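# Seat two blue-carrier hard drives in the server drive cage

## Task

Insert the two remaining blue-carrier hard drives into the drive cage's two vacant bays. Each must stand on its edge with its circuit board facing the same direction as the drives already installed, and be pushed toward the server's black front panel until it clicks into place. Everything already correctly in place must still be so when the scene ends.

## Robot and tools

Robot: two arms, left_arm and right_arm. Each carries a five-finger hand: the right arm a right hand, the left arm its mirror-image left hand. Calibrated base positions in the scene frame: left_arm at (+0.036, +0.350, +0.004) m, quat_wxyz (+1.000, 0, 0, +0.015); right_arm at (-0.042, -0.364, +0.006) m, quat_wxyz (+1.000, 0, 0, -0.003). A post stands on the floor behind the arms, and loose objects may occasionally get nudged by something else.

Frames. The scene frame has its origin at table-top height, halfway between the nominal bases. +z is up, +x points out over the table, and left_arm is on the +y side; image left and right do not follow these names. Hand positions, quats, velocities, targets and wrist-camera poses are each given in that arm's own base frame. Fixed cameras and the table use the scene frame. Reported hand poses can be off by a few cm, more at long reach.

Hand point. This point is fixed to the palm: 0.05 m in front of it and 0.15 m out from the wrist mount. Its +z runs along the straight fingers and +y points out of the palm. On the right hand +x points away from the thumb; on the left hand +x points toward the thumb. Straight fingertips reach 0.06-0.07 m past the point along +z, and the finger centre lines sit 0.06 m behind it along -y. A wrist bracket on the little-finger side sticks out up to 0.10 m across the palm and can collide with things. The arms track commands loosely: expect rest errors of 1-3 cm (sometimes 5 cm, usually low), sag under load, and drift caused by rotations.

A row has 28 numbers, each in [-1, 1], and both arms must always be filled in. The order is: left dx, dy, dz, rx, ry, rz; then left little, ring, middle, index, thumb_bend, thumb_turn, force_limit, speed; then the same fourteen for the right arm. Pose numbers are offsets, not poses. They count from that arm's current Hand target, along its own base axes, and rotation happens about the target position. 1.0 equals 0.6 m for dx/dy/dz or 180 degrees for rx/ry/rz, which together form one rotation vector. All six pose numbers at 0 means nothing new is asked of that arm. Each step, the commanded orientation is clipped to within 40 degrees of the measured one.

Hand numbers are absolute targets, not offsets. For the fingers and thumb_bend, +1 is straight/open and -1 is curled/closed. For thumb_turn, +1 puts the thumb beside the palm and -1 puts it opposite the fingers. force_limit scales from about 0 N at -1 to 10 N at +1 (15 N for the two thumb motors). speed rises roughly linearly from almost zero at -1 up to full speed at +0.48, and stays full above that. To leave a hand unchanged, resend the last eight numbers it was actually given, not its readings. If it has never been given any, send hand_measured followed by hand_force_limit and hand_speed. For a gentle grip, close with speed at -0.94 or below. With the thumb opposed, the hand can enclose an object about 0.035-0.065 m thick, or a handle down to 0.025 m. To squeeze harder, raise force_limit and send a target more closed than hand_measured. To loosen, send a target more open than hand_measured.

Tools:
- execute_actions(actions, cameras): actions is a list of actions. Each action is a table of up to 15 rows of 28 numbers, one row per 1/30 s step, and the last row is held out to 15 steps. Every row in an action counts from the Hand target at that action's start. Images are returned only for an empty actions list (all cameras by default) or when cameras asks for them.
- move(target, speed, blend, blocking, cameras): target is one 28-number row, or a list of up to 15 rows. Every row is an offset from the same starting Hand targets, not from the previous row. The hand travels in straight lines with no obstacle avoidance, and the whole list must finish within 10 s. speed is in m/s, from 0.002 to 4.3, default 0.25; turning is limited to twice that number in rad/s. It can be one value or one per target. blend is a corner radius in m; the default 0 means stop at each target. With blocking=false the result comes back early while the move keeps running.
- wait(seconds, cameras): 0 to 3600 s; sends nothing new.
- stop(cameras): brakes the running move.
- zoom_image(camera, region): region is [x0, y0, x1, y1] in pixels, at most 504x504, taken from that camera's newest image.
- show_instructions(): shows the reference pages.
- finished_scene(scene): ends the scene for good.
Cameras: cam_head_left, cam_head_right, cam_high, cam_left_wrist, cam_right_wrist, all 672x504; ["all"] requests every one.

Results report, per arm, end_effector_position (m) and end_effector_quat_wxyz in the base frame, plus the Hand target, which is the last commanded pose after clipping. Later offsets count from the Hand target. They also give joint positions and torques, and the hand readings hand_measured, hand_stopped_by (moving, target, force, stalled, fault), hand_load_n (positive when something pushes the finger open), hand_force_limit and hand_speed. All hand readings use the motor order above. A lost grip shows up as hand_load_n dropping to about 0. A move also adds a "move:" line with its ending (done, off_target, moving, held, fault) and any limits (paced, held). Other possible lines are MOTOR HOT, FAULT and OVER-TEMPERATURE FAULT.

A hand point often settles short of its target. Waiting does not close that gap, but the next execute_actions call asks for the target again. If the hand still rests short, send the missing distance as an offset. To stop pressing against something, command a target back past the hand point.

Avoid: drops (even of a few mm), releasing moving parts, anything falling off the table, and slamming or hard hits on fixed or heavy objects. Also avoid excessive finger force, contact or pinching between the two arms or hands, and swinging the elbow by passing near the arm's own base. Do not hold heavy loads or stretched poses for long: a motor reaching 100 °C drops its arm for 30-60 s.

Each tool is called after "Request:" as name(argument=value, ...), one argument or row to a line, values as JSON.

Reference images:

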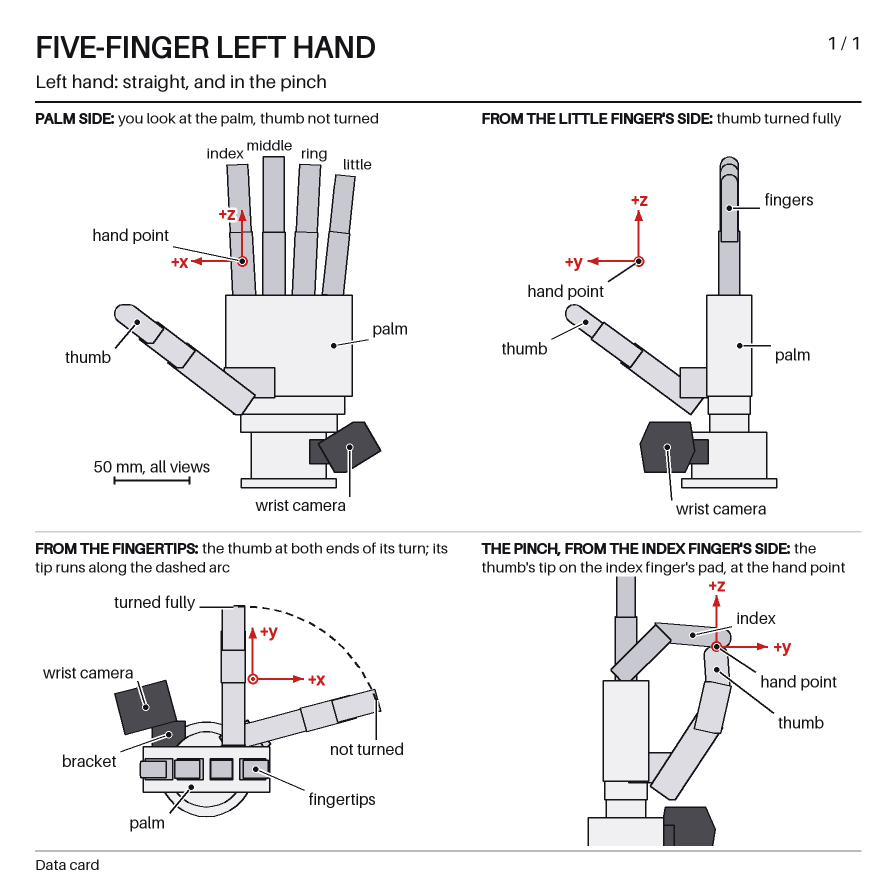

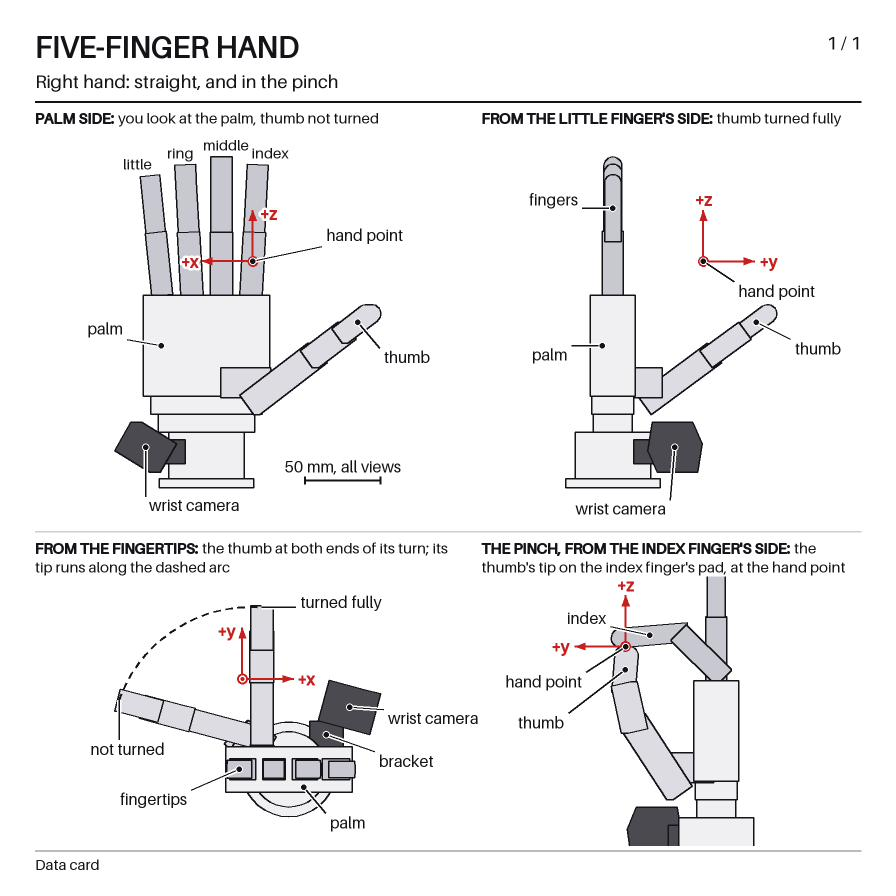

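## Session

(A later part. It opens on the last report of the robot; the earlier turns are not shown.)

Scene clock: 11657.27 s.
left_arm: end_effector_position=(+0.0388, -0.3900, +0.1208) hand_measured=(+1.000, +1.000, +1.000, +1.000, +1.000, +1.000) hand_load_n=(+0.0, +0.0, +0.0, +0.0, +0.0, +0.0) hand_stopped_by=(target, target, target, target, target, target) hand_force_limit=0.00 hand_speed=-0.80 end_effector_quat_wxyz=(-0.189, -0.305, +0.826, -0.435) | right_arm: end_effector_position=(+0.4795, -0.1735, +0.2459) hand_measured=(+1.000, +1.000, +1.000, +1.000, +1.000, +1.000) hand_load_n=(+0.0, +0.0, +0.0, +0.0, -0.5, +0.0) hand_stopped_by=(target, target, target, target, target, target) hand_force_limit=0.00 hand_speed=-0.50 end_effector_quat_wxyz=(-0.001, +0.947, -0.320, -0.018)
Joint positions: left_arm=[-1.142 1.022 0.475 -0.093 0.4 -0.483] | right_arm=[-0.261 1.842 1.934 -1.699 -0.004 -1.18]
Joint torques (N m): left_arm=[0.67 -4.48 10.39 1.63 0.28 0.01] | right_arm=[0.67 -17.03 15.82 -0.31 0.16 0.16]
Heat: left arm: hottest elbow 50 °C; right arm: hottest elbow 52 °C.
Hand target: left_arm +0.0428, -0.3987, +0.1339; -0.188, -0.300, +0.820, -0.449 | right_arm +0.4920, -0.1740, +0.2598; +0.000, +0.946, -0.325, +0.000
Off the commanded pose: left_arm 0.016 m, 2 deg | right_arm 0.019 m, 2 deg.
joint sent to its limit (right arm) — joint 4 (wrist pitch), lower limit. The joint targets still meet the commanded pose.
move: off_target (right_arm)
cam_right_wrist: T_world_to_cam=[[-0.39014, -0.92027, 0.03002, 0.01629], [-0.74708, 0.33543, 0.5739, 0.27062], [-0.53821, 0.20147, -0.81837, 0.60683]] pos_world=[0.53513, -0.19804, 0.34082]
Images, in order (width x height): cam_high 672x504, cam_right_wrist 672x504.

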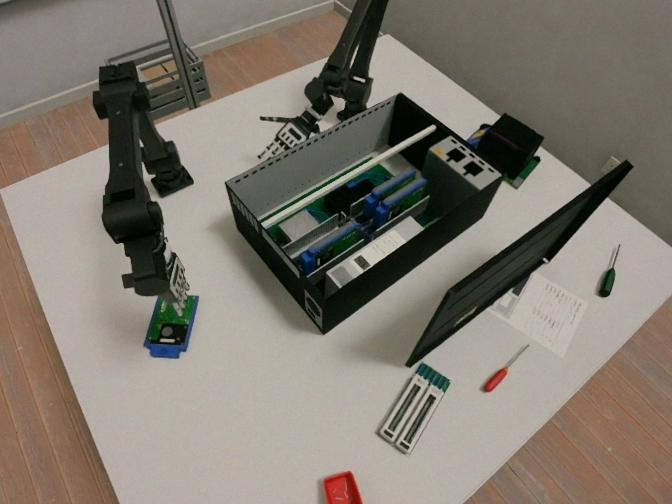

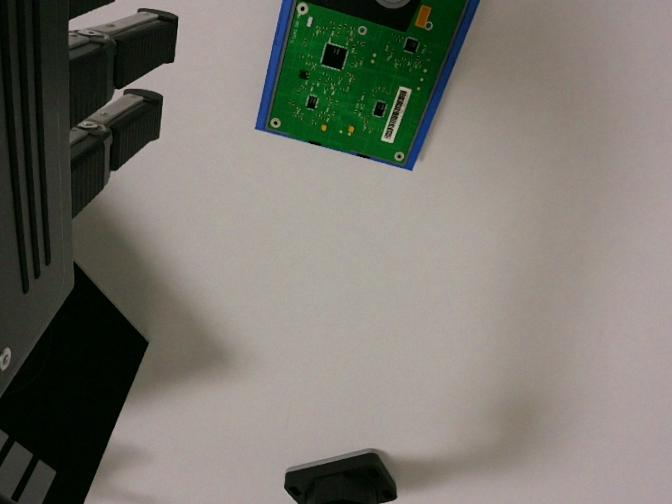

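Request:
move(
  target=[0,0,0,0,0,0,1,1,1,1,1,1,0,-0.8, -0.0117,-0.0267,-0.31,0,0,0,1,1,1,1,1,1,0,-0.5],
  speed=0.15,
  cameras=["cam_right_wrist","cam_high"],
)

Request:
zoom_image(
  camera="cam_high",
  region=[120, 250, 240, 370],
)

Scene clock: 11676.43 s.
left_arm: end_effector_position=(+0.0388, -0.3900, +0.1208) hand_measured=(+1.000, +1.000, +1.000, +1.000, +1.000, +1.000) hand_load_n=(+0.0, +0.0, +0.0, -0.5, +0.0, -0.5) hand_stopped_by=(target, target, target, target, target, target) hand_force_limit=0.00 hand_speed=-0.80 end_effector_quat_wxyz=(-0.189, -0.305, +0.826, -0.435) | right_arm: end_effector_position=(+0.4854, -0.1853, +0.0782) hand_measured=(+1.000, +1.000, +1.000, +1.000, +1.000, +1.000) hand_load_n=(+0.0, +0.0, -0.5, +0.0, +0.0, +0.0) hand_stopped_by=(target, target, target, target, target, target) hand_force_limit=0.00 hand_speed=-0.50 end_effector_quat_wxyz=(-0.002, +0.945, -0.328, +0.000)
Joint positions: left_arm=[-1.142 1.022 0.475 -0.093 0.4 -0.483] | right_arm=[-0.28 1.895 1.572 -1.248 -0.003 -1.182]
Joint torques (N m): left_arm=[0.79 -4.42 10.37 1.63 0.28 0.01] | right_arm=[-0.73 -17.85 9.92 0.47 0.12 -0.12]
Motor temperatures (°C): left_arm=[27 31 50 31 30 30] | right_arm=[29 35 56 28 29 30]
Heat: left arm: hottest elbow 50 °C; right arm: hottest elbow 56 °C.
Hand target: left_arm +0.0428, -0.3987, +0.1339; -0.188, -0.300, +0.820, -0.449 | right_arm +0.4849, -0.1901, +0.0738; +0.000, +0.946, -0.325, +0.000
Off the commanded pose: left_arm 0.016 m, 2 deg | right_arm 0.007 m, 0 deg.
move: done
cam_right_wrist: T_world_to_cam=[[-0.40687, -0.91312, 0.02585, 0.02247], [-0.76033, 0.3542, 0.54445, 0.38746], [-0.50631, 0.20187, -0.83839, 0.46125]] pos_world=[0.53728, -0.20984, 0.17517]
Images, in order (width x height): cam_high 672x504, cam_right_wrist 672x504.

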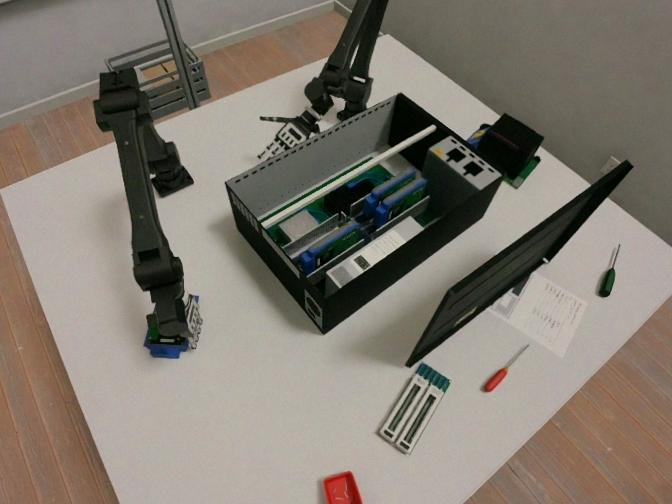

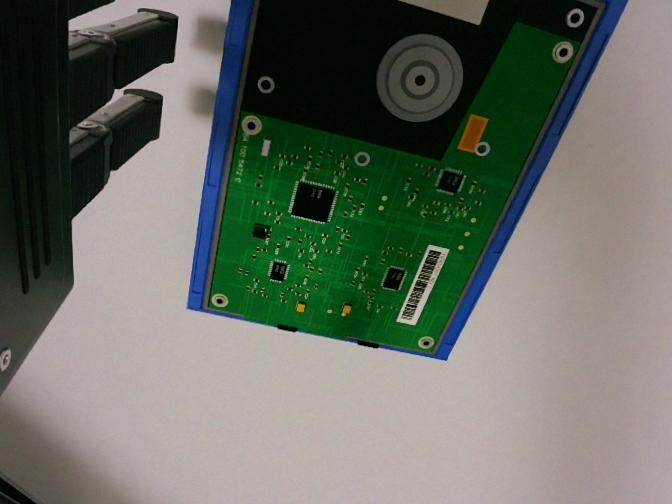

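Scaled by 4.200 from the camera's image (finer frame: 960x720).

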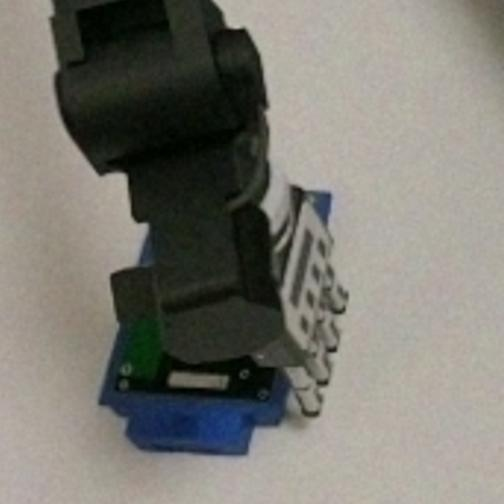

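Request:
execute_actions(
  actions=[],
  cameras=["all"],
)

Scene clock: 11721.37 s.
left_arm: end_effector_position=(+0.0388, -0.3900, +0.1208) hand_measured=(+1.000, +1.000, +1.000, +1.000, +1.000, +1.000) hand_load_n=(+0.0, +0.0, +0.0, +0.0, +0.0, +0.0) hand_stopped_by=(target, target, target, target, target, target) hand_force_limit=0.00 hand_speed=-0.80 end_effector_quat_wxyz=(-0.189, -0.305, +0.826, -0.435) | right_arm: end_effector_position=(+0.4854, -0.1853, +0.0782) hand_measured=(+1.000, +1.000, +1.000, +1.000, +1.000, +1.000) hand_load_n=(+0.0, +0.0, +0.0, +0.0, +0.0, +0.0) hand_stopped_by=(target, target, target, target, target, target) hand_force_limit=0.00 hand_speed=-0.50 end_effector_quat_wxyz=(-0.002, +0.945, -0.328, +0.000)
Joint positions: left_arm=[-1.142 1.022 0.475 -0.093 0.4 -0.483] | right_arm=[-0.28 1.895 1.572 -1.248 -0.003 -1.182]
Joint velocities: within noise
Joint torques (N m): left_arm=[0.73 -4.48 10.39 1.65 0.28 0.01] | right_arm=[0.21 -18.32 9.98 0.59 0.11 -0.12]
Motor temperatures (°C): left_arm=[27 31 50 31 30 30] | right_arm=[29 36 51 27 29 30]
Heat: left arm: hottest elbow 50 °C; right arm: hottest elbow 51 °C.
Hand target: left_arm +0.0428, -0.3987, +0.1339; -0.188, -0.300, +0.820, -0.449 | right_arm +0.4849, -0.1901, +0.0738; +0.000, +0.946, -0.325, +0.000
Off the commanded pose: left_arm 0.016 m, 2 deg | right_arm 0.007 m, 0 deg.
camera_calibration:
cam_right_wrist: T_world_to_cam=[[-0.40687, -0.91312, 0.02585, 0.02247], [-0.76033, 0.3542, 0.54445, 0.38746], [-0.50631, 0.20187, -0.83839, 0.46125]] pos_world=[0.53728, -0.20984, 0.17517]

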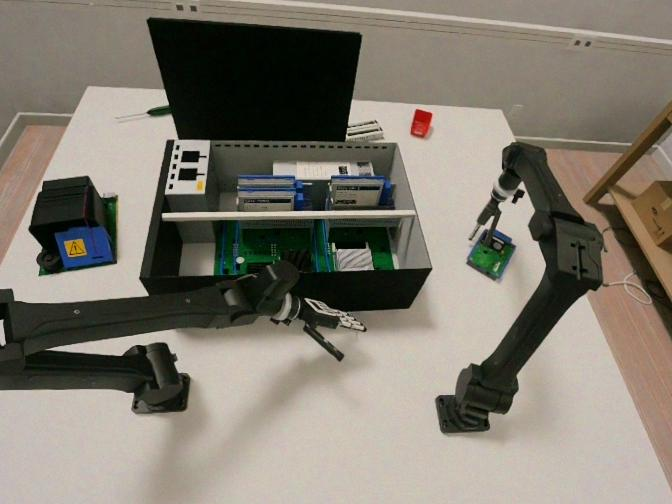

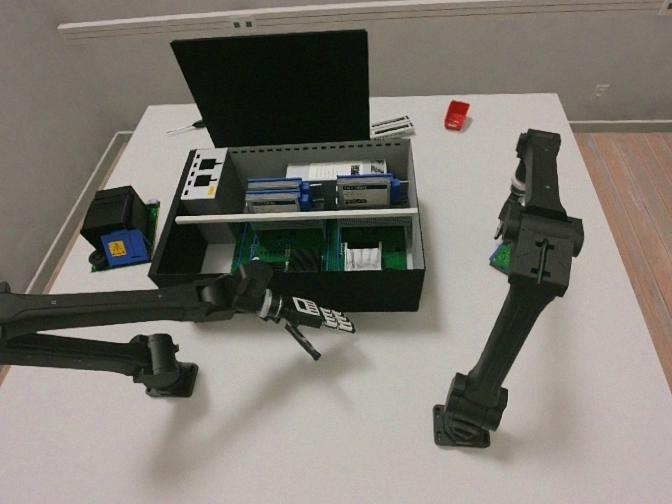

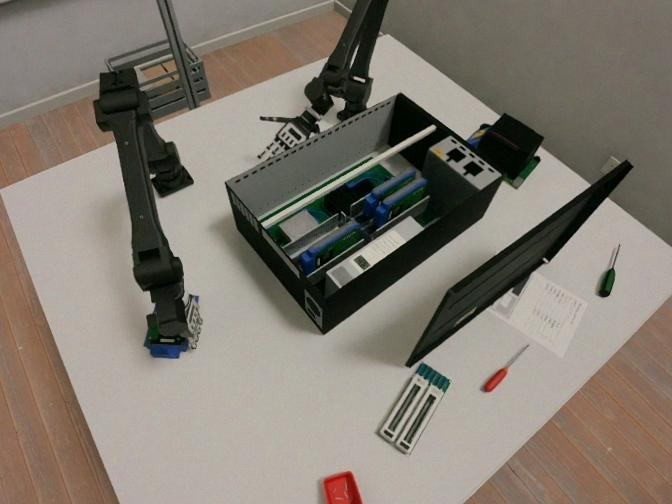

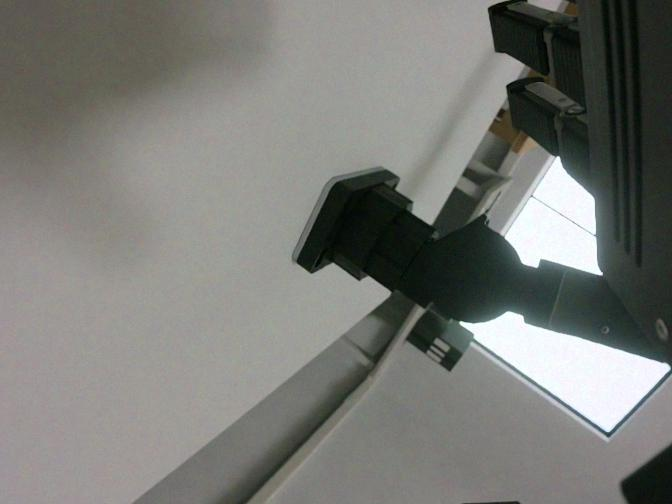

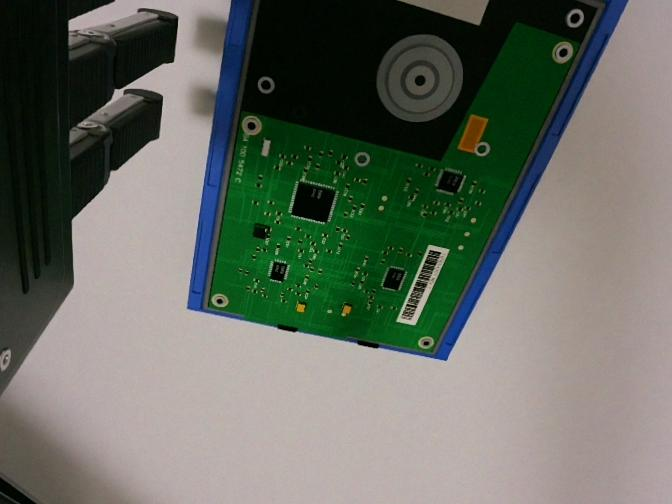

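Request:
move(
  target=[
    [0,0,0,0,0,0,1,1,1,1,1,1,0,-0.8, 0,0,0.27,0,0,0,0.9,0.9,0.9,0.9,0.9,0.5,0.3,-0.6],
    [0,0,0,0,0,0,1,1,1,1,1,1,0,-0.8, 0.0735,-0.11,0.27,0.2497,-0.1984,-0.0055,0.9,0.9,0.9,0.65,0.8,-0.85,0.3,-0.6],
  ],
  speed=0.15,
  cameras=["cam_right_wrist","cam_high"],
)

Scene clock: 11969.07 s.
left_arm: end_effector_position=(+0.0388, -0.3900, +0.1208) hand_measured=(+1.000, +1.000, +1.000, +1.000, +1.000, +1.000) hand_load_n=(+0.0, +0.0, +0.0, +0.0, +0.5, +0.0) hand_stopped_by=(target, target, target, target, target, target) hand_force_limit=0.00 hand_speed=-0.80 end_effector_quat_wxyz=(-0.189, -0.305, +0.826, -0.435) | right_arm: end_effector_position=(+0.5183, -0.2448, +0.2225) hand_measured=(+0.900, +0.900, +0.900, +0.650, +0.800, -0.850) hand_load_n=(+0.0, +0.0, +0.0, +0.0, +0.0, +0.0) hand_stopped_by=(target, target, target, target, target, target) hand_force_limit=0.30 hand_speed=-0.60 end_effector_quat_wxyz=(-0.458, +0.823, -0.306, +0.141)
Joint positions: left_arm=[-1.142 1.022 0.475 -0.093 0.4 -0.483] | right_arm=[-0.671 1.919 1.885 -1.564 -0.998 -1.545]
Joint torques (N m): left_arm=[0.73 -4.42 10.37 1.63 0.28 0.01] | right_arm=[-0.09 -18.08 16.21 -0.4 -0.81 -0.09]
Heat: left arm: hottest elbow 50 °C; right arm: hottest elbow 49 °C.
Hand target: left_arm +0.0428, -0.3987, +0.1339; -0.188, -0.300, +0.820, -0.449 | right_arm +0.5291, -0.2562, +0.2358; -0.453, +0.827, -0.293, +0.160
Off the commanded pose: left_arm 0.016 m, 2 deg | right_arm 0.021 m, 3 deg.
move: off_target (right_arm); target 2's new numbers were sent with right_arm's hand 0.021 m and 3 deg from that target
cam_right_wrist: T_world_to_cam=[[-0.18636, -0.55709, -0.80928, 0.1365], [-0.98193, 0.07796, 0.17245, 0.48498], [-0.03298, 0.82679, -0.56155, 0.45696]] pos_world=[0.51672, -0.33958, 0.28343]
Images, in order (width x height): cam_high 672x504, cam_right_wrist 672x504.

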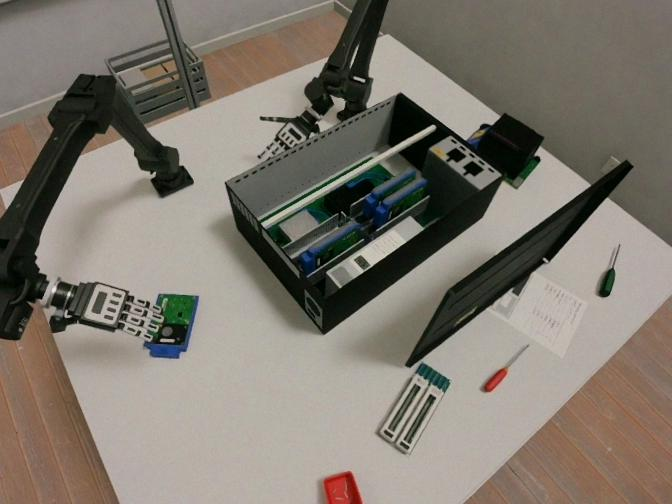

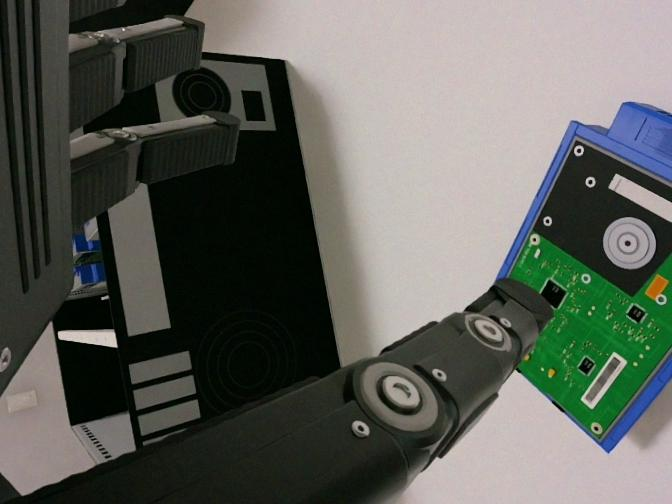

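Request:
move(
  target=[0,0,0,0,0,0,1,1,1,1,1,1,0,-0.8, 0.0015,-0.01,-0.2515,0,0,-0.0056,0.9,0.9,0.9,0.65,0.8,-0.85,0.3,-0.6],
  speed=0.1,
  cameras=["cam_right_wrist"],
)

Scene clock: 12003.43 s.
left_arm: end_effector_position=(+0.0388, -0.3900, +0.1208) hand_measured=(+1.000, +1.000, +1.000, +1.000, +1.000, +1.000) hand_load_n=(+0.0, +0.0, +0.0, +0.0, +0.0, +0.0) hand_stopped_by=(target, target, target, target, target, target) hand_force_limit=0.00 hand_speed=-0.80 end_effector_quat_wxyz=(-0.189, -0.305, +0.826, -0.435) | right_arm: end_effector_position=(+0.5321, -0.2584, +0.0919) hand_measured=(+0.900, +0.900, +0.900, +0.650, +0.800, -0.850) hand_load_n=(+0.0, +0.0, +0.0, +0.0, +0.0, +0.0) hand_stopped_by=(target, target, target, target, target, target) hand_force_limit=0.30 hand_speed=-0.60 end_effector_quat_wxyz=(-0.450, +0.827, -0.295, +0.165)
Joint positions: left_arm=[-1.142 1.022 0.475 -0.093 0.4 -0.483] | right_arm=[-0.675 2.001 1.669 -1.21 -0.999 -1.545]
Joint torques (N m): left_arm=[0.73 -4.42 10.39 1.65 0.28 0.01] | right_arm=[0.15 -18.61 9.62 0.59 -0.74 0.05]
Heat: left arm: hottest elbow 50 °C; right arm: hottest elbow 53 °C.
Hand target: left_arm +0.0428, -0.3987, +0.1339; -0.188, -0.300, +0.820, -0.449 | right_arm +0.5300, -0.2621, +0.0850; -0.451, +0.824, -0.300, +0.164
Off the commanded pose: left_arm 0.016 m, 2 deg | right_arm 0.008 m, 1 deg.
move: done
cam_right_wrist: T_world_to_cam=[[-0.15364, -0.58352, -0.79743, 0.00046], [-0.98811, 0.08673, 0.12692, 0.53184], [-0.0049, 0.80746, -0.58991, 0.37801]] pos_world=[0.52744, -0.35109, 0.15585]

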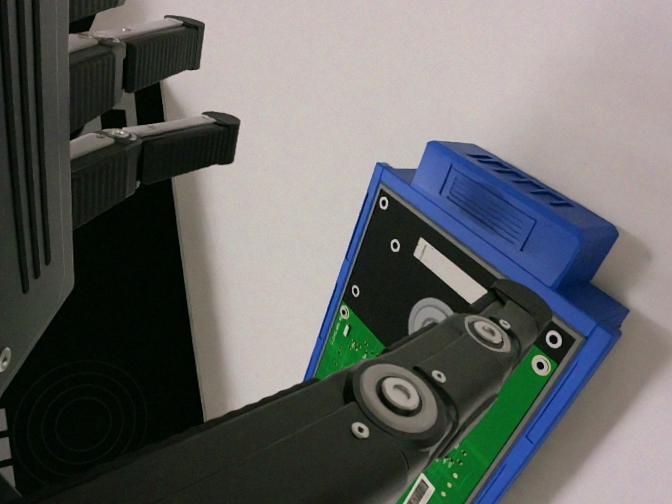

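Request:
zoom_image(
  camera="cam_right_wrist",
  region=[340, 100, 640, 325],
)

Scaled by 1.680 from the camera's image (finer frame: 960x720).

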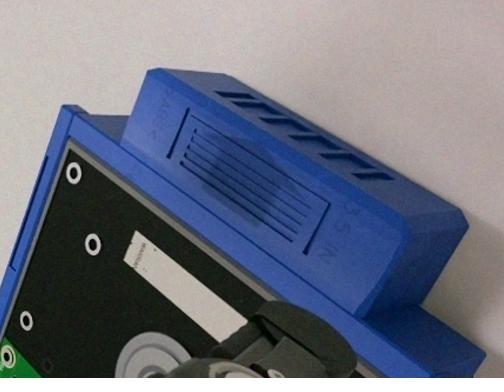

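Request:
move(
  target=[0,0,0,0,0,0,1,1,1,1,1,1,0,-0.8, 0.001,0.008,-0.08,0,0,0,0.9,0.9,0.9,0.65,0.8,-0.85,0.3,-0.6],
  speed=0.06,
  cameras=["cam_right_wrist"],
)

Request:
zoom_image(
  camera="cam_right_wrist",
  region=[340, 150, 640, 375],
)

Scene clock: 12035.10 s.
left_arm: end_effector_position=(+0.0388, -0.3900, +0.1208) hand_measured=(+1.000, +1.000, +1.000, +1.000, +1.000, +1.000) hand_load_n=(+0.0, +0.0, +0.0, +0.0, +0.0, -0.5) hand_stopped_by=(target, target, target, target, target, target) hand_force_limit=0.00 hand_speed=-0.80 end_effector_quat_wxyz=(-0.189, -0.305, +0.826, -0.435) | right_arm: end_effector_position=(+0.5323, -0.2585, +0.0455) hand_measured=(+0.900, +0.900, +0.900, +0.650, +0.800, -0.850) hand_load_n=(+0.0, +0.0, +0.0, +0.0, +0.0, +0.0) hand_stopped_by=(target, target, target, target, target, target) hand_force_limit=0.30 hand_speed=-0.60 end_effector_quat_wxyz=(-0.448, +0.827, -0.293, +0.170)
Joint positions: left_arm=[-1.142 1.022 0.475 -0.093 0.4 -0.483] | right_arm=[-0.675 2.041 1.603 -1.091 -0.999 -1.543]
Joint torques (N m): left_arm=[0.73 -4.48 10.39 1.65 0.28 0.01] | right_arm=[0.62 -18.78 9.07 0.46 -0.78 0.18]
Heat: left arm: hottest elbow 50 °C; right arm: hottest elbow 52 °C.
Hand target: left_arm +0.0428, -0.3987, +0.1339; -0.188, -0.300, +0.820, -0.449 | right_arm +0.5305, -0.2572, +0.0368; -0.451, +0.824, -0.300, +0.164
Off the commanded pose: left_arm 0.016 m, 2 deg | right_arm 0.009 m, 1 deg.
move: done
cam_right_wrist: T_world_to_cam=[[-0.14642, -0.58952, -0.79437, -0.04208], [-0.98922, 0.08873, 0.11648, 0.53966], [0.00182, 0.80287, -0.59616, 0.34625]] pos_world=[0.52705, -0.35069, 0.11014]

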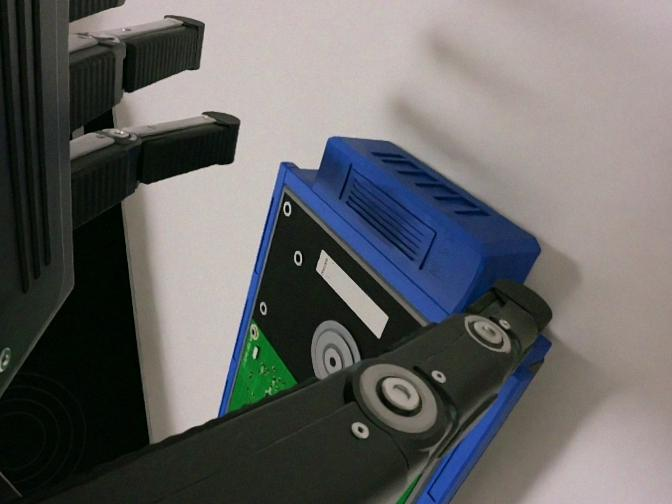

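Scaled by 1.680 from the camera's image (finer frame: 960x720).

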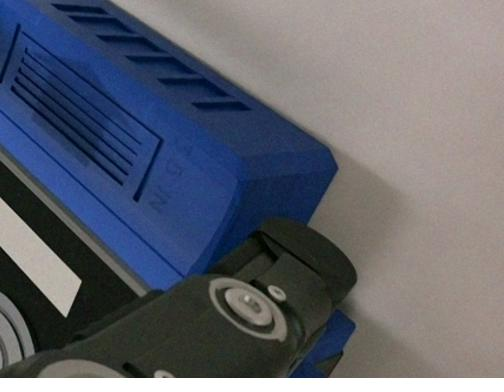

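Request:
move(
  target=[0,0,0,0,0,0,1,1,1,1,1,1,0,-0.8, 0.0015,0.0085,-0.053,0,0,0,0.9,0.9,0.9,0.65,0.8,-0.85,0.3,-0.6],
  speed=0.05,
  cameras=["cam_right_wrist"],
)

Request:
zoom_image(
  camera="cam_right_wrist",
  region=[200, 100, 600, 400],
)

Scene clock: 12049.83 s.
left_arm: end_effector_position=(+0.0388, -0.3900, +0.1208) hand_measured=(+1.000, +1.000, +1.000, +1.000, +1.000, +1.000) hand_load_n=(+0.0, +0.0, +0.0, +0.0, +0.0, +0.0) hand_stopped_by=(target, target, target, target, target, target) hand_force_limit=0.00 hand_speed=-0.80 end_effector_quat_wxyz=(-0.189, -0.305, +0.826, -0.435) | right_arm: end_effector_position=(+0.5320, -0.2580, +0.0139) hand_measured=(+0.900, +0.900, +0.900, +0.650, +0.800, -0.850) hand_load_n=(+0.0, +0.0, +0.0, +0.0, +0.0, +0.0) hand_stopped_by=(target, target, target, target, target, target) hand_force_limit=0.30 hand_speed=-0.60 end_effector_quat_wxyz=(-0.447, +0.827, -0.295, +0.172)
Joint positions: left_arm=[-1.142 1.022 0.475 -0.093 0.4 -0.483] | right_arm=[-0.675 2.072 1.564 -1.008 -0.999 -1.531]
Joint torques (N m): left_arm=[0.67 -4.48 10.37 1.63 0.28 0.01] | right_arm=[1.03 -18.84 9.1 1.05 -0.74 0.18]
Heat: left arm: hottest elbow 50 °C; right arm: hottest elbow 51 °C.
Hand target: left_arm +0.0428, -0.3987, +0.1339; -0.188, -0.300, +0.820, -0.449 | right_arm +0.5315, -0.2522, +0.0052; -0.451, +0.824, -0.300, +0.164
Off the commanded pose: left_arm 0.016 m, 2 deg | right_arm 0.011 m, 1 deg.
move: off_target (right_arm)
cam_right_wrist: T_world_to_cam=[[-0.14835, -0.58973, -0.79386, -0.06595], [-0.9889, 0.09497, 0.11424, 0.54438], [0.00802, 0.802, -0.59727, 0.32344]] pos_world=[0.52596, -0.34999, 0.07863]

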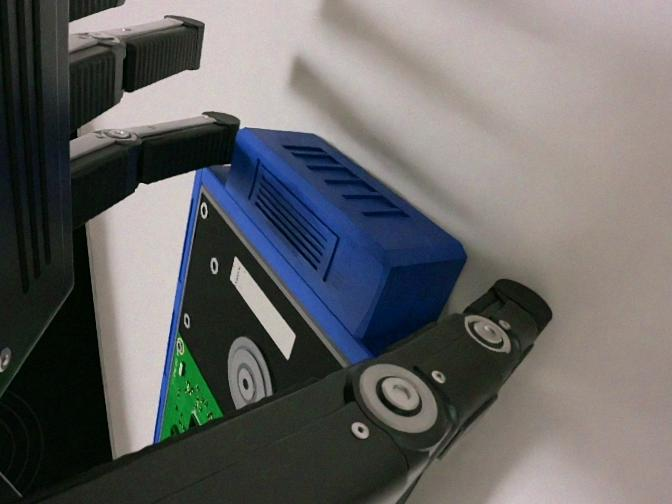

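Scaled by 1.260 from the camera's image (finer frame: 960x720).

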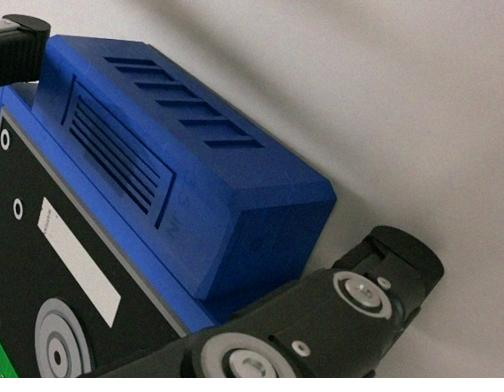

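Request:
move(
  target=[0,0,0,0,0,0,1,1,1,1,1,1,0,-0.8, 0,0,0,0,0,0,0.9,0.9,0.9,0.1,0.3,-0.85,-0.4,-0.92],
  cameras=["cam_right_wrist"],
)

Request:
wait(
  seconds=1,
  cameras=["cam_right_wrist"],
)

Scene clock: 12087.20 s.
left_arm: end_effector_position=(+0.0388, -0.3900, +0.1208) hand_measured=(+1.000, +1.000, +1.000, +1.000, +1.000, +1.000) hand_load_n=(+0.0, +0.0, +0.0, +0.0, +0.0, +0.0) hand_stopped_by=(target, target, target, target, target, target) hand_force_limit=0.00 hand_speed=-0.80 end_effector_quat_wxyz=(-0.189, -0.305, +0.826, -0.435) | right_arm: end_effector_position=(+0.5339, -0.2552, +0.0145) hand_measured=(+0.900, +0.900, +0.900, +0.404, +0.658, -0.850) hand_load_n=(-0.5, +0.0, +0.0, +4.0, +5.0, +0.0) hand_stopped_by=(target, target, target, force, force, target) hand_force_limit=-0.40 hand_speed=-0.92 end_effector_quat_wxyz=(-0.449, +0.826, -0.293, +0.172)
Joint positions: left_arm=[-1.142 1.022 0.475 -0.093 0.4 -0.483] | right_arm=[-0.67 2.072 1.564 -1.005 -1.003 -1.528]
Joint torques (N m): left_arm=[0.73 -4.42 10.39 1.63 0.28 0.01] | right_arm=[1.03 -18.43 8.88 0.64 -0.57 0.16]
Heat: left arm: hottest elbow 50 °C; right arm: hottest elbow 50 °C.
Hand target: left_arm +0.0428, -0.3987, +0.1339; -0.188, -0.300, +0.820, -0.449 | right_arm +0.5315, -0.2521, +0.0052; -0.451, +0.824, -0.300, +0.164
Off the commanded pose: left_arm 0.016 m, 2 deg | right_arm 0.010 m, 1 deg.
move: done
cam_right_wrist: T_world_to_cam=[[-0.14465, -0.58741, -0.79626, -0.06498], [-0.98946, 0.09167, 0.11212, 0.5454], [0.00713, 0.80408, -0.59448, 0.32251]] pos_world=[0.52795, -0.34749, 0.07884]

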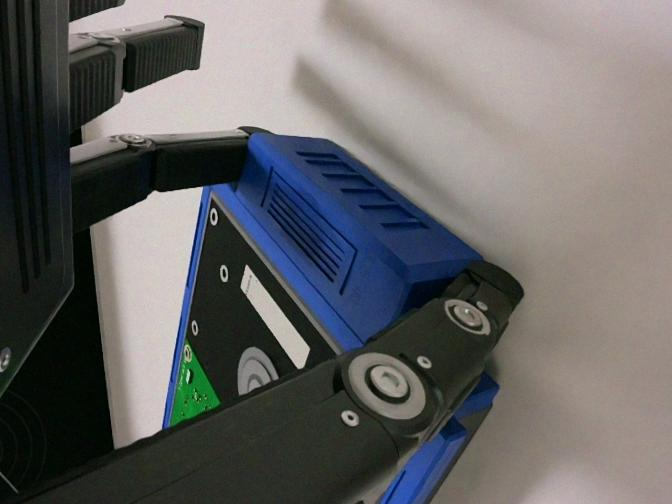

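Scene clock: 12088.20 s.
left_arm: end_effector_position=(+0.0388, -0.3900, +0.1208) hand_measured=(+1.000, +1.000, +1.000, +1.000, +1.000, +1.000) hand_load_n=(-0.5, +0.0, +0.0, +0.0, +0.0, +0.0) hand_stopped_by=(target, target, target, target, target, target) hand_force_limit=0.00 hand_speed=-0.80 end_effector_quat_wxyz=(-0.189, -0.305, +0.826, -0.435) | right_arm: end_effector_position=(+0.5339, -0.2552, +0.0145) hand_measured=(+0.900, +0.900, +0.900, +0.404, +0.658, -0.850) hand_load_n=(+0.0, +0.0, +0.0, +4.0, +4.5, +0.0) hand_stopped_by=(target, target, target, force, force, target) hand_force_limit=-0.40 hand_speed=-0.92 end_effector_quat_wxyz=(-0.449, +0.826, -0.293, +0.172)
Joint positions: left_arm=[-1.142 1.022 0.475 -0.093 0.4 -0.483] | right_arm=[-0.67 2.072 1.564 -1.005 -1.003 -1.528]
Joint torques (N m): left_arm=[0.73 -4.48 10.39 1.63 0.28 0.01] | right_arm=[1.08 -18.84 8.84 0.31 -0.53 0.15]
Heat: left arm: hottest elbow 50 °C; right arm: hottest elbow 50 °C.
Hand target: left_arm +0.0428, -0.3987, +0.1339; -0.188, -0.300, +0.820, -0.449 | right_arm +0.5315, -0.2521, +0.0052; -0.451, +0.824, -0.300, +0.164
Off the commanded pose: left_arm 0.016 m, 2 deg | right_arm 0.010 m, 1 deg.
wait: 1.00 s; at rest by 0.17 s
cam_right_wrist: T_world_to_cam=[[-0.14465, -0.58741, -0.79626, -0.06498], [-0.98946, 0.09167, 0.11212, 0.5454], [0.00713, 0.80408, -0.59448, 0.32251]] pos_world=[0.52795, -0.34749, 0.07884]

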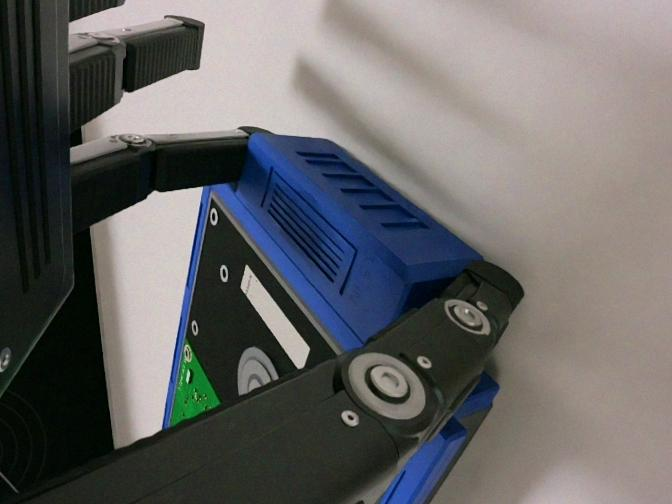

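Request:
move(
  target=[0,0,0,0,0,0,1,1,1,1,1,1,0,-0.8, 0,0,0,0,0,0,0.9,0.9,0.9,-0.1,0.1,-0.85,1,-0.92],
  cameras=[],
)

Request:
wait(
  seconds=1,
  cameras=[],
)

Scene clock: 12094.77 s.
left_arm: end_effector_position=(+0.0388, -0.3900, +0.1208) hand_measured=(+1.000, +1.000, +1.000, +1.000, +1.000, +1.000) hand_load_n=(+0.0, +0.0, +0.0, +0.0, +0.0, +0.0) hand_stopped_by=(target, target, target, target, target, target) hand_force_limit=0.00 hand_speed=-0.80 end_effector_quat_wxyz=(-0.189, -0.305, +0.826, -0.435) | right_arm: end_effector_position=(+0.5343, -0.2546, +0.0146) hand_measured=(+0.900, +0.900, +0.900, +0.356, +0.598, -0.850) hand_load_n=(+0.0, +0.0, +0.0, +12.0, +15.0, +0.0) hand_stopped_by=(target, target, target, force, force, target) hand_force_limit=1.00 hand_speed=-0.92 end_effector_quat_wxyz=(-0.450, +0.826, -0.294, +0.172)
Joint positions: left_arm=[-1.142 1.022 0.475 -0.093 0.4 -0.483] | right_arm=[-0.669 2.072 1.564 -1.004 -1.004 -1.525]
Joint torques (N m): left_arm=[0.67 -4.48 10.39 1.63 0.28 0.01] | right_arm=[1.32 -19.49 8.77 0.55 -0.58 0.06]
Heat: left arm: hottest elbow 50 °C; right arm: hottest elbow 50 °C.
Hand target: left_arm +0.0428, -0.3987, +0.1339; -0.188, -0.300, +0.820, -0.449 | right_arm +0.5315, -0.2522, +0.0052; -0.451, +0.824, -0.300, +0.164
Off the commanded pose: left_arm 0.016 m, 2 deg | right_arm 0.010 m, 1 deg.
move: done

Scene clock: 12095.77 s.
left_arm: end_effector_position=(+0.0388, -0.3900, +0.1208) hand_measured=(+1.000, +1.000, +1.000, +1.000, +1.000, +1.000) hand_load_n=(+0.0, +0.0, +0.0, +0.0, +0.0, +0.0) hand_stopped_by=(target, target, target, target, target, target) hand_force_limit=0.00 hand_speed=-0.80 end_effector_quat_wxyz=(-0.189, -0.305, +0.826, -0.435) | right_arm: end_effector_position=(+0.5343, -0.2546, +0.0146) hand_measured=(+0.900, +0.900, +0.900, +0.356, +0.598, -0.850) hand_load_n=(+0.0, +0.0, +0.0, +12.5, +14.5, +0.0) hand_stopped_by=(target, target, target, force, force, target) hand_force_limit=1.00 hand_speed=-0.92 end_effector_quat_wxyz=(-0.450, +0.826, -0.294, +0.172)
Joint positions: left_arm=[-1.142 1.022 0.475 -0.093 0.4 -0.483] | right_arm=[-0.669 2.072 1.564 -1.004 -1.004 -1.525]
Joint torques (N m): left_arm=[0.73 -4.48 10.39 1.65 0.28 0.01] | right_arm=[0.38 -19.49 9.1 0.44 -0.56 0.15]
Heat: left arm: hottest elbow 50 °C; right arm: hottest elbow 50 °C.
Hand target: left_arm +0.0428, -0.3987, +0.1339; -0.188, -0.300, +0.820, -0.449 | right_arm +0.5315, -0.2522, +0.0052; -0.451, +0.824, -0.300, +0.164
Off the commanded pose: left_arm 0.016 m, 2 deg | right_arm 0.010 m, 1 deg.
wait: 1.00 s; at rest by 0.17 s

Request:
move(
  target=[0,0,0,0,0,0,1,1,1,1,1,1,0,-0.8, 0.0207,0.0138,0.073,-0.0649,0.0522,0,0.9,0.9,0.9,-0.1,0.1,-0.85,1,-0.92],
  speed=0.05,
  cameras=["cam_right_wrist","cam_high"],
)

Scene clock: 12122.97 s.
left_arm: end_effector_position=(+0.0388, -0.3900, +0.1208) hand_measured=(+1.000, +1.000, +1.000, +1.000, +1.000, +1.000) hand_load_n=(+0.0, +0.0, +0.0, +0.0, +0.0, +0.0) hand_stopped_by=(target, target, target, target, target, target) hand_force_limit=0.00 hand_speed=-0.80 end_effector_quat_wxyz=(-0.189, -0.305, +0.826, -0.435) | right_arm: end_effector_position=(+0.5284, -0.2430, +0.0212) hand_measured=(+0.900, +0.900, +0.900, +0.356, +0.598, -0.850) hand_load_n=(+0.0, +0.0, +0.0, +11.0, +13.0, -1.0) hand_stopped_by=(target, target, target, force, force, target) hand_force_limit=1.00 hand_speed=-0.92 end_effector_quat_wxyz=(-0.344, +0.875, -0.321, +0.113)
Joint positions: left_arm=[-1.142 1.022 0.475 -0.093 0.4 -0.483] | right_arm=[-0.586 2.026 1.586 -1.056 -0.739 -1.425]
Joint torques (N m): left_arm=[0.67 -4.48 10.37 1.63 0.28 0.01] | right_arm=[1.79 -21.89 14.11 -0.44 -0.35 0.31]
Heat: left arm: hottest elbow 50 °C; right arm: hottest elbow 50 °C.
Hand target: left_arm +0.0428, -0.3987, +0.1339; -0.188, -0.300, +0.820, -0.449 | right_arm +0.5439, -0.2440, +0.0489; -0.339, +0.876, -0.318, +0.126
Off the commanded pose: left_arm 0.016 m, 2 deg | right_arm 0.032 m, 2 deg.
move: off_target (right_arm)
cam_right_wrist: T_world_to_cam=[[-0.29051, -0.71273, -0.63845, -0.00996], [-0.94847, 0.12629, 0.29059, 0.52111], [-0.12648, 0.68998, -0.71269, 0.36211]] pos_world=[0.53716, -0.32276, 0.10028]
Images, in order (width x height): cam_high 672x504, cam_right_wrist 672x504.

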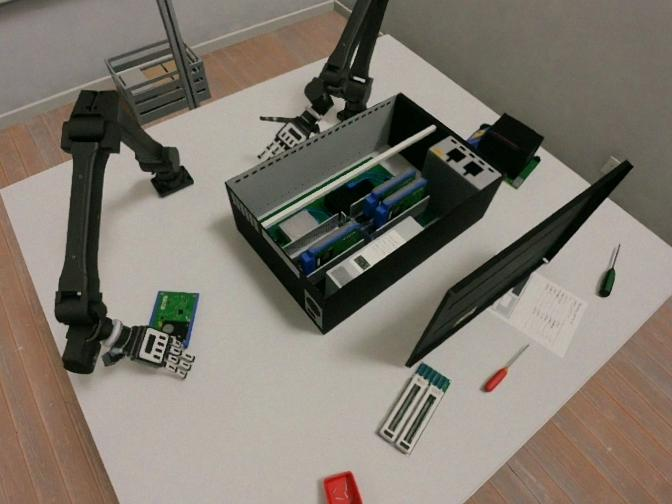

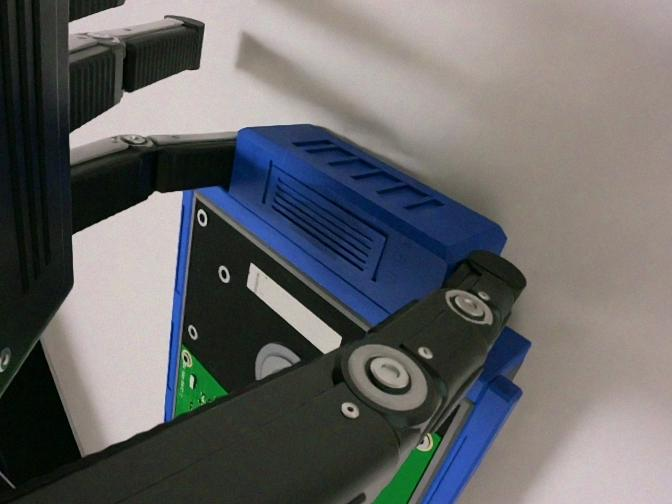

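Request:
zoom_image(
  camera="cam_high",
  region=[80, 270, 230, 390],
)

Request:
zoom_image(
  camera="cam_right_wrist",
  region=[150, 80, 600, 420],
)

Scaled by 3.360 from the camera's image (finer frame: 960x720).

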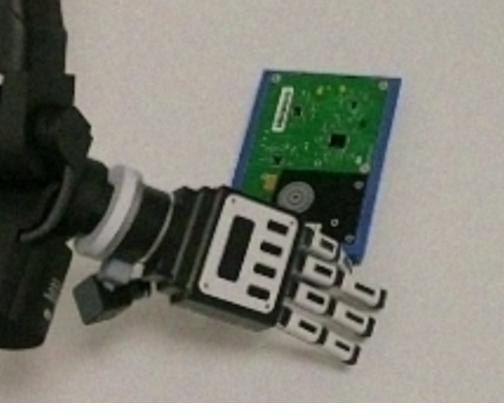

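Scaled by 1.120 from the camera's image (finer frame: 960x720).

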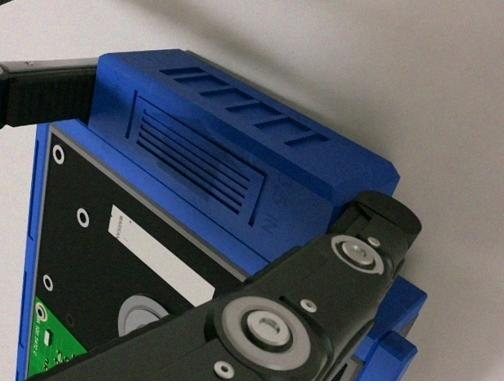

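Request:
move(
  target=[0,0,0,0,0,0,1,1,1,1,1,1,0,-0.8, -0.0258,0.0017,-0.0462,0,0,0,0.9,0.9,0.9,-0.1,0.1,-0.85,1,-0.92],
  speed=0.05,
  cameras=[],
)

Request:
move(
  target=[0,0,0,0,0,0,1,1,1,1,1,1,0,-0.8, 0,0,0,0,0,0,0.9,0.9,0.9,0.65,0.8,-0.85,0.3,-0.88],
  speed=0.05,
  cameras=["cam_right_wrist"],
)

Scene clock: 12173.57 s.
left_arm: end_effector_position=(+0.0388, -0.3900, +0.1208) hand_measured=(+1.000, +1.000, +1.000, +1.000, +1.000, +1.000) hand_load_n=(+0.0, +0.0, -0.5, +0.0, +0.0, +0.0) hand_stopped_by=(target, target, target, target, target, target) hand_force_limit=0.00 hand_speed=-0.80 end_effector_quat_wxyz=(-0.189, -0.305, +0.826, -0.435) | right_arm: end_effector_position=(+0.5297, -0.2439, +0.0203) hand_measured=(+0.900, +0.900, +0.900, +0.356, +0.598, -0.850) hand_load_n=(-0.5, +0.0, +0.0, +10.5, +13.5, -1.5) hand_stopped_by=(target, target, target, force, force, target) hand_force_limit=1.00 hand_speed=-0.92 end_effector_quat_wxyz=(-0.342, +0.876, -0.317, +0.123)
Joint positions: left_arm=[-1.142 1.022 0.475 -0.093 0.4 -0.483] | right_arm=[-0.586 2.016 1.569 -1.026 -0.739 -1.425]
Joint torques (N m): left_arm=[0.73 -4.42 10.39 1.66 0.28 0.01] | right_arm=[0.91 -20.84 9.14 0.83 -0.35 0.12]
Motor temperatures (°C): left_arm=[27 31 50 31 30 30] | right_arm=[29 41 55 27 30 30]
Heat: left arm: hottest elbow 50 °C; right arm: hottest elbow 55 °C.
Hand target: left_arm +0.0428, -0.3987, +0.1339; -0.188, -0.300, +0.820, -0.449 | right_arm +0.5283, -0.2428, +0.0211; -0.339, +0.876, -0.318, +0.126
Off the commanded pose: left_arm 0.016 m, 2 deg | right_arm 0.002 m, 1 deg.
move: done

Scene clock: 12175.00 s.
left_arm: end_effector_position=(+0.0388, -0.3900, +0.1208) hand_measured=(+1.000, +1.000, +1.000, +1.000, +1.000, +1.000) hand_load_n=(+0.0, +0.0, +0.0, +0.0, +0.0, +0.0) hand_stopped_by=(target, target, target, target, target, target) hand_force_limit=0.00 hand_speed=-0.80 end_effector_quat_wxyz=(-0.189, -0.305, +0.826, -0.435) | right_arm: end_effector_position=(+0.5293, -0.2454, +0.0195) hand_measured=(+0.900, +0.900, +0.900, +0.650, +0.800, -0.850) hand_load_n=(+0.0, +0.0, +0.0, +0.0, +0.0, +0.0) hand_stopped_by=(target, target, target, target, target, target) hand_force_limit=0.30 hand_speed=-0.88 end_effector_quat_wxyz=(-0.339, +0.877, -0.317, +0.124)
Joint positions: left_arm=[-1.142 1.022 0.475 -0.093 0.4 -0.483] | right_arm=[-0.586 2.016 1.567 -1.022 -0.733 -1.425]
Joint torques (N m): left_arm=[0.67 -4.48 10.39 1.65 0.28 0.01] | right_arm=[0.56 -20.13 8.87 0.83 -0.53 0.1]
Heat: left arm: hottest elbow 50 °C; right arm: hottest elbow 54 °C.
Hand target: left_arm +0.0428, -0.3987, +0.1339; -0.188, -0.300, +0.820, -0.449 | right_arm +0.5284, -0.2430, +0.0212; -0.339, +0.876, -0.318, +0.126
Off the commanded pose: left_arm 0.016 m, 2 deg | right_arm 0.003 m, 0 deg.
move: done
cam_right_wrist: T_world_to_cam=[[-0.28006, -0.72423, -0.63013, -0.021], [-0.95332, 0.13264, 0.27126, 0.52717], [-0.11287, 0.67669, -0.72757, 0.35251]] pos_world=[0.53648, -0.32367, 0.10024]

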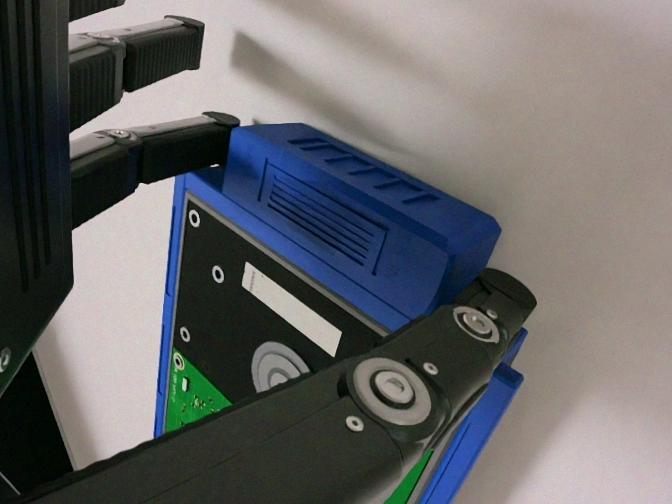

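Request:
move(
  target=[0,0,0,0,0,0,1,1,1,1,1,1,0,-0.8, 0,-0.0077,-0.0262,0.0649,-0.0522,0,0.9,0.9,0.9,0.65,0.8,-0.85,0.3,-0.88],
  speed=0.05,
  cameras=["cam_right_wrist"],
)

Request:
zoom_image(
  camera="cam_right_wrist",
  region=[180, 80, 580, 380],
)

Scene clock: 12195.63 s.
left_arm: end_effector_position=(+0.0388, -0.3900, +0.1208) hand_measured=(+1.000, +1.000, +1.000, +1.000, +1.000, +1.000) hand_load_n=(-0.5, +0.0, +0.0, +0.0, +0.0, -0.5) hand_stopped_by=(target, target, target, target, target, target) hand_force_limit=0.00 hand_speed=-0.80 end_effector_quat_wxyz=(-0.189, -0.305, +0.826, -0.435) | right_arm: end_effector_position=(+0.5317, -0.2452, +0.0165) hand_measured=(+0.900, +0.900, +0.900, +0.650, +0.800, -0.850) hand_load_n=(+0.0, +0.0, +0.0, +0.0, +0.0, +0.0) hand_stopped_by=(target, target, target, target, target, target) hand_force_limit=0.30 hand_speed=-0.88 end_effector_quat_wxyz=(-0.450, +0.825, -0.301, +0.164)
Joint positions: left_arm=[-1.142 1.022 0.475 -0.093 0.4 -0.483] | right_arm=[-0.659 2.056 1.542 -0.992 -0.998 -1.494]
Joint torques (N m): left_arm=[0.73 -4.48 10.37 1.65 0.28 0.01] | right_arm=[-0.56 -18.37 8.88 0.59 -0.75 -0.14]
Heat: left arm: hottest elbow 50 °C; right arm: hottest elbow 51 °C.
Hand target: left_arm +0.0428, -0.3987, +0.1339; -0.188, -0.300, +0.820, -0.449 | right_arm +0.5283, -0.2475, +0.0054; -0.451, +0.824, -0.301, +0.164
Off the commanded pose: left_arm 0.016 m, 2 deg | right_arm 0.012 m, 0 deg.
move: off_target (right_arm)
cam_right_wrist: T_world_to_cam=[[-0.16429, -0.57872, -0.7988, -0.04514], [-0.98641, 0.09744, 0.13229, 0.54154], [0.00128, 0.80968, -0.58687, 0.32011]] pos_world=[0.52636, -0.33808, 0.08016]

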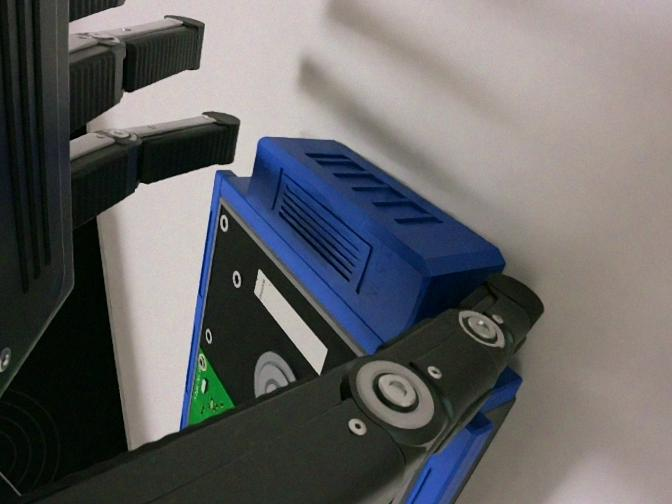

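Scaled by 1.260 from the camera's image (finer frame: 960x720).

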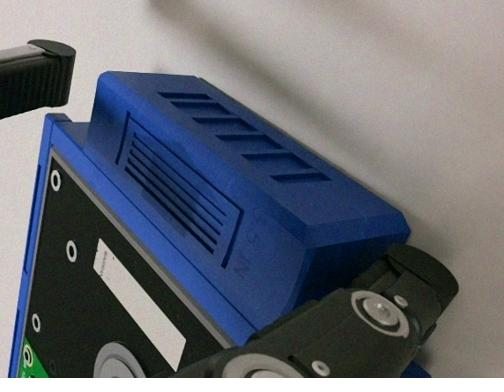

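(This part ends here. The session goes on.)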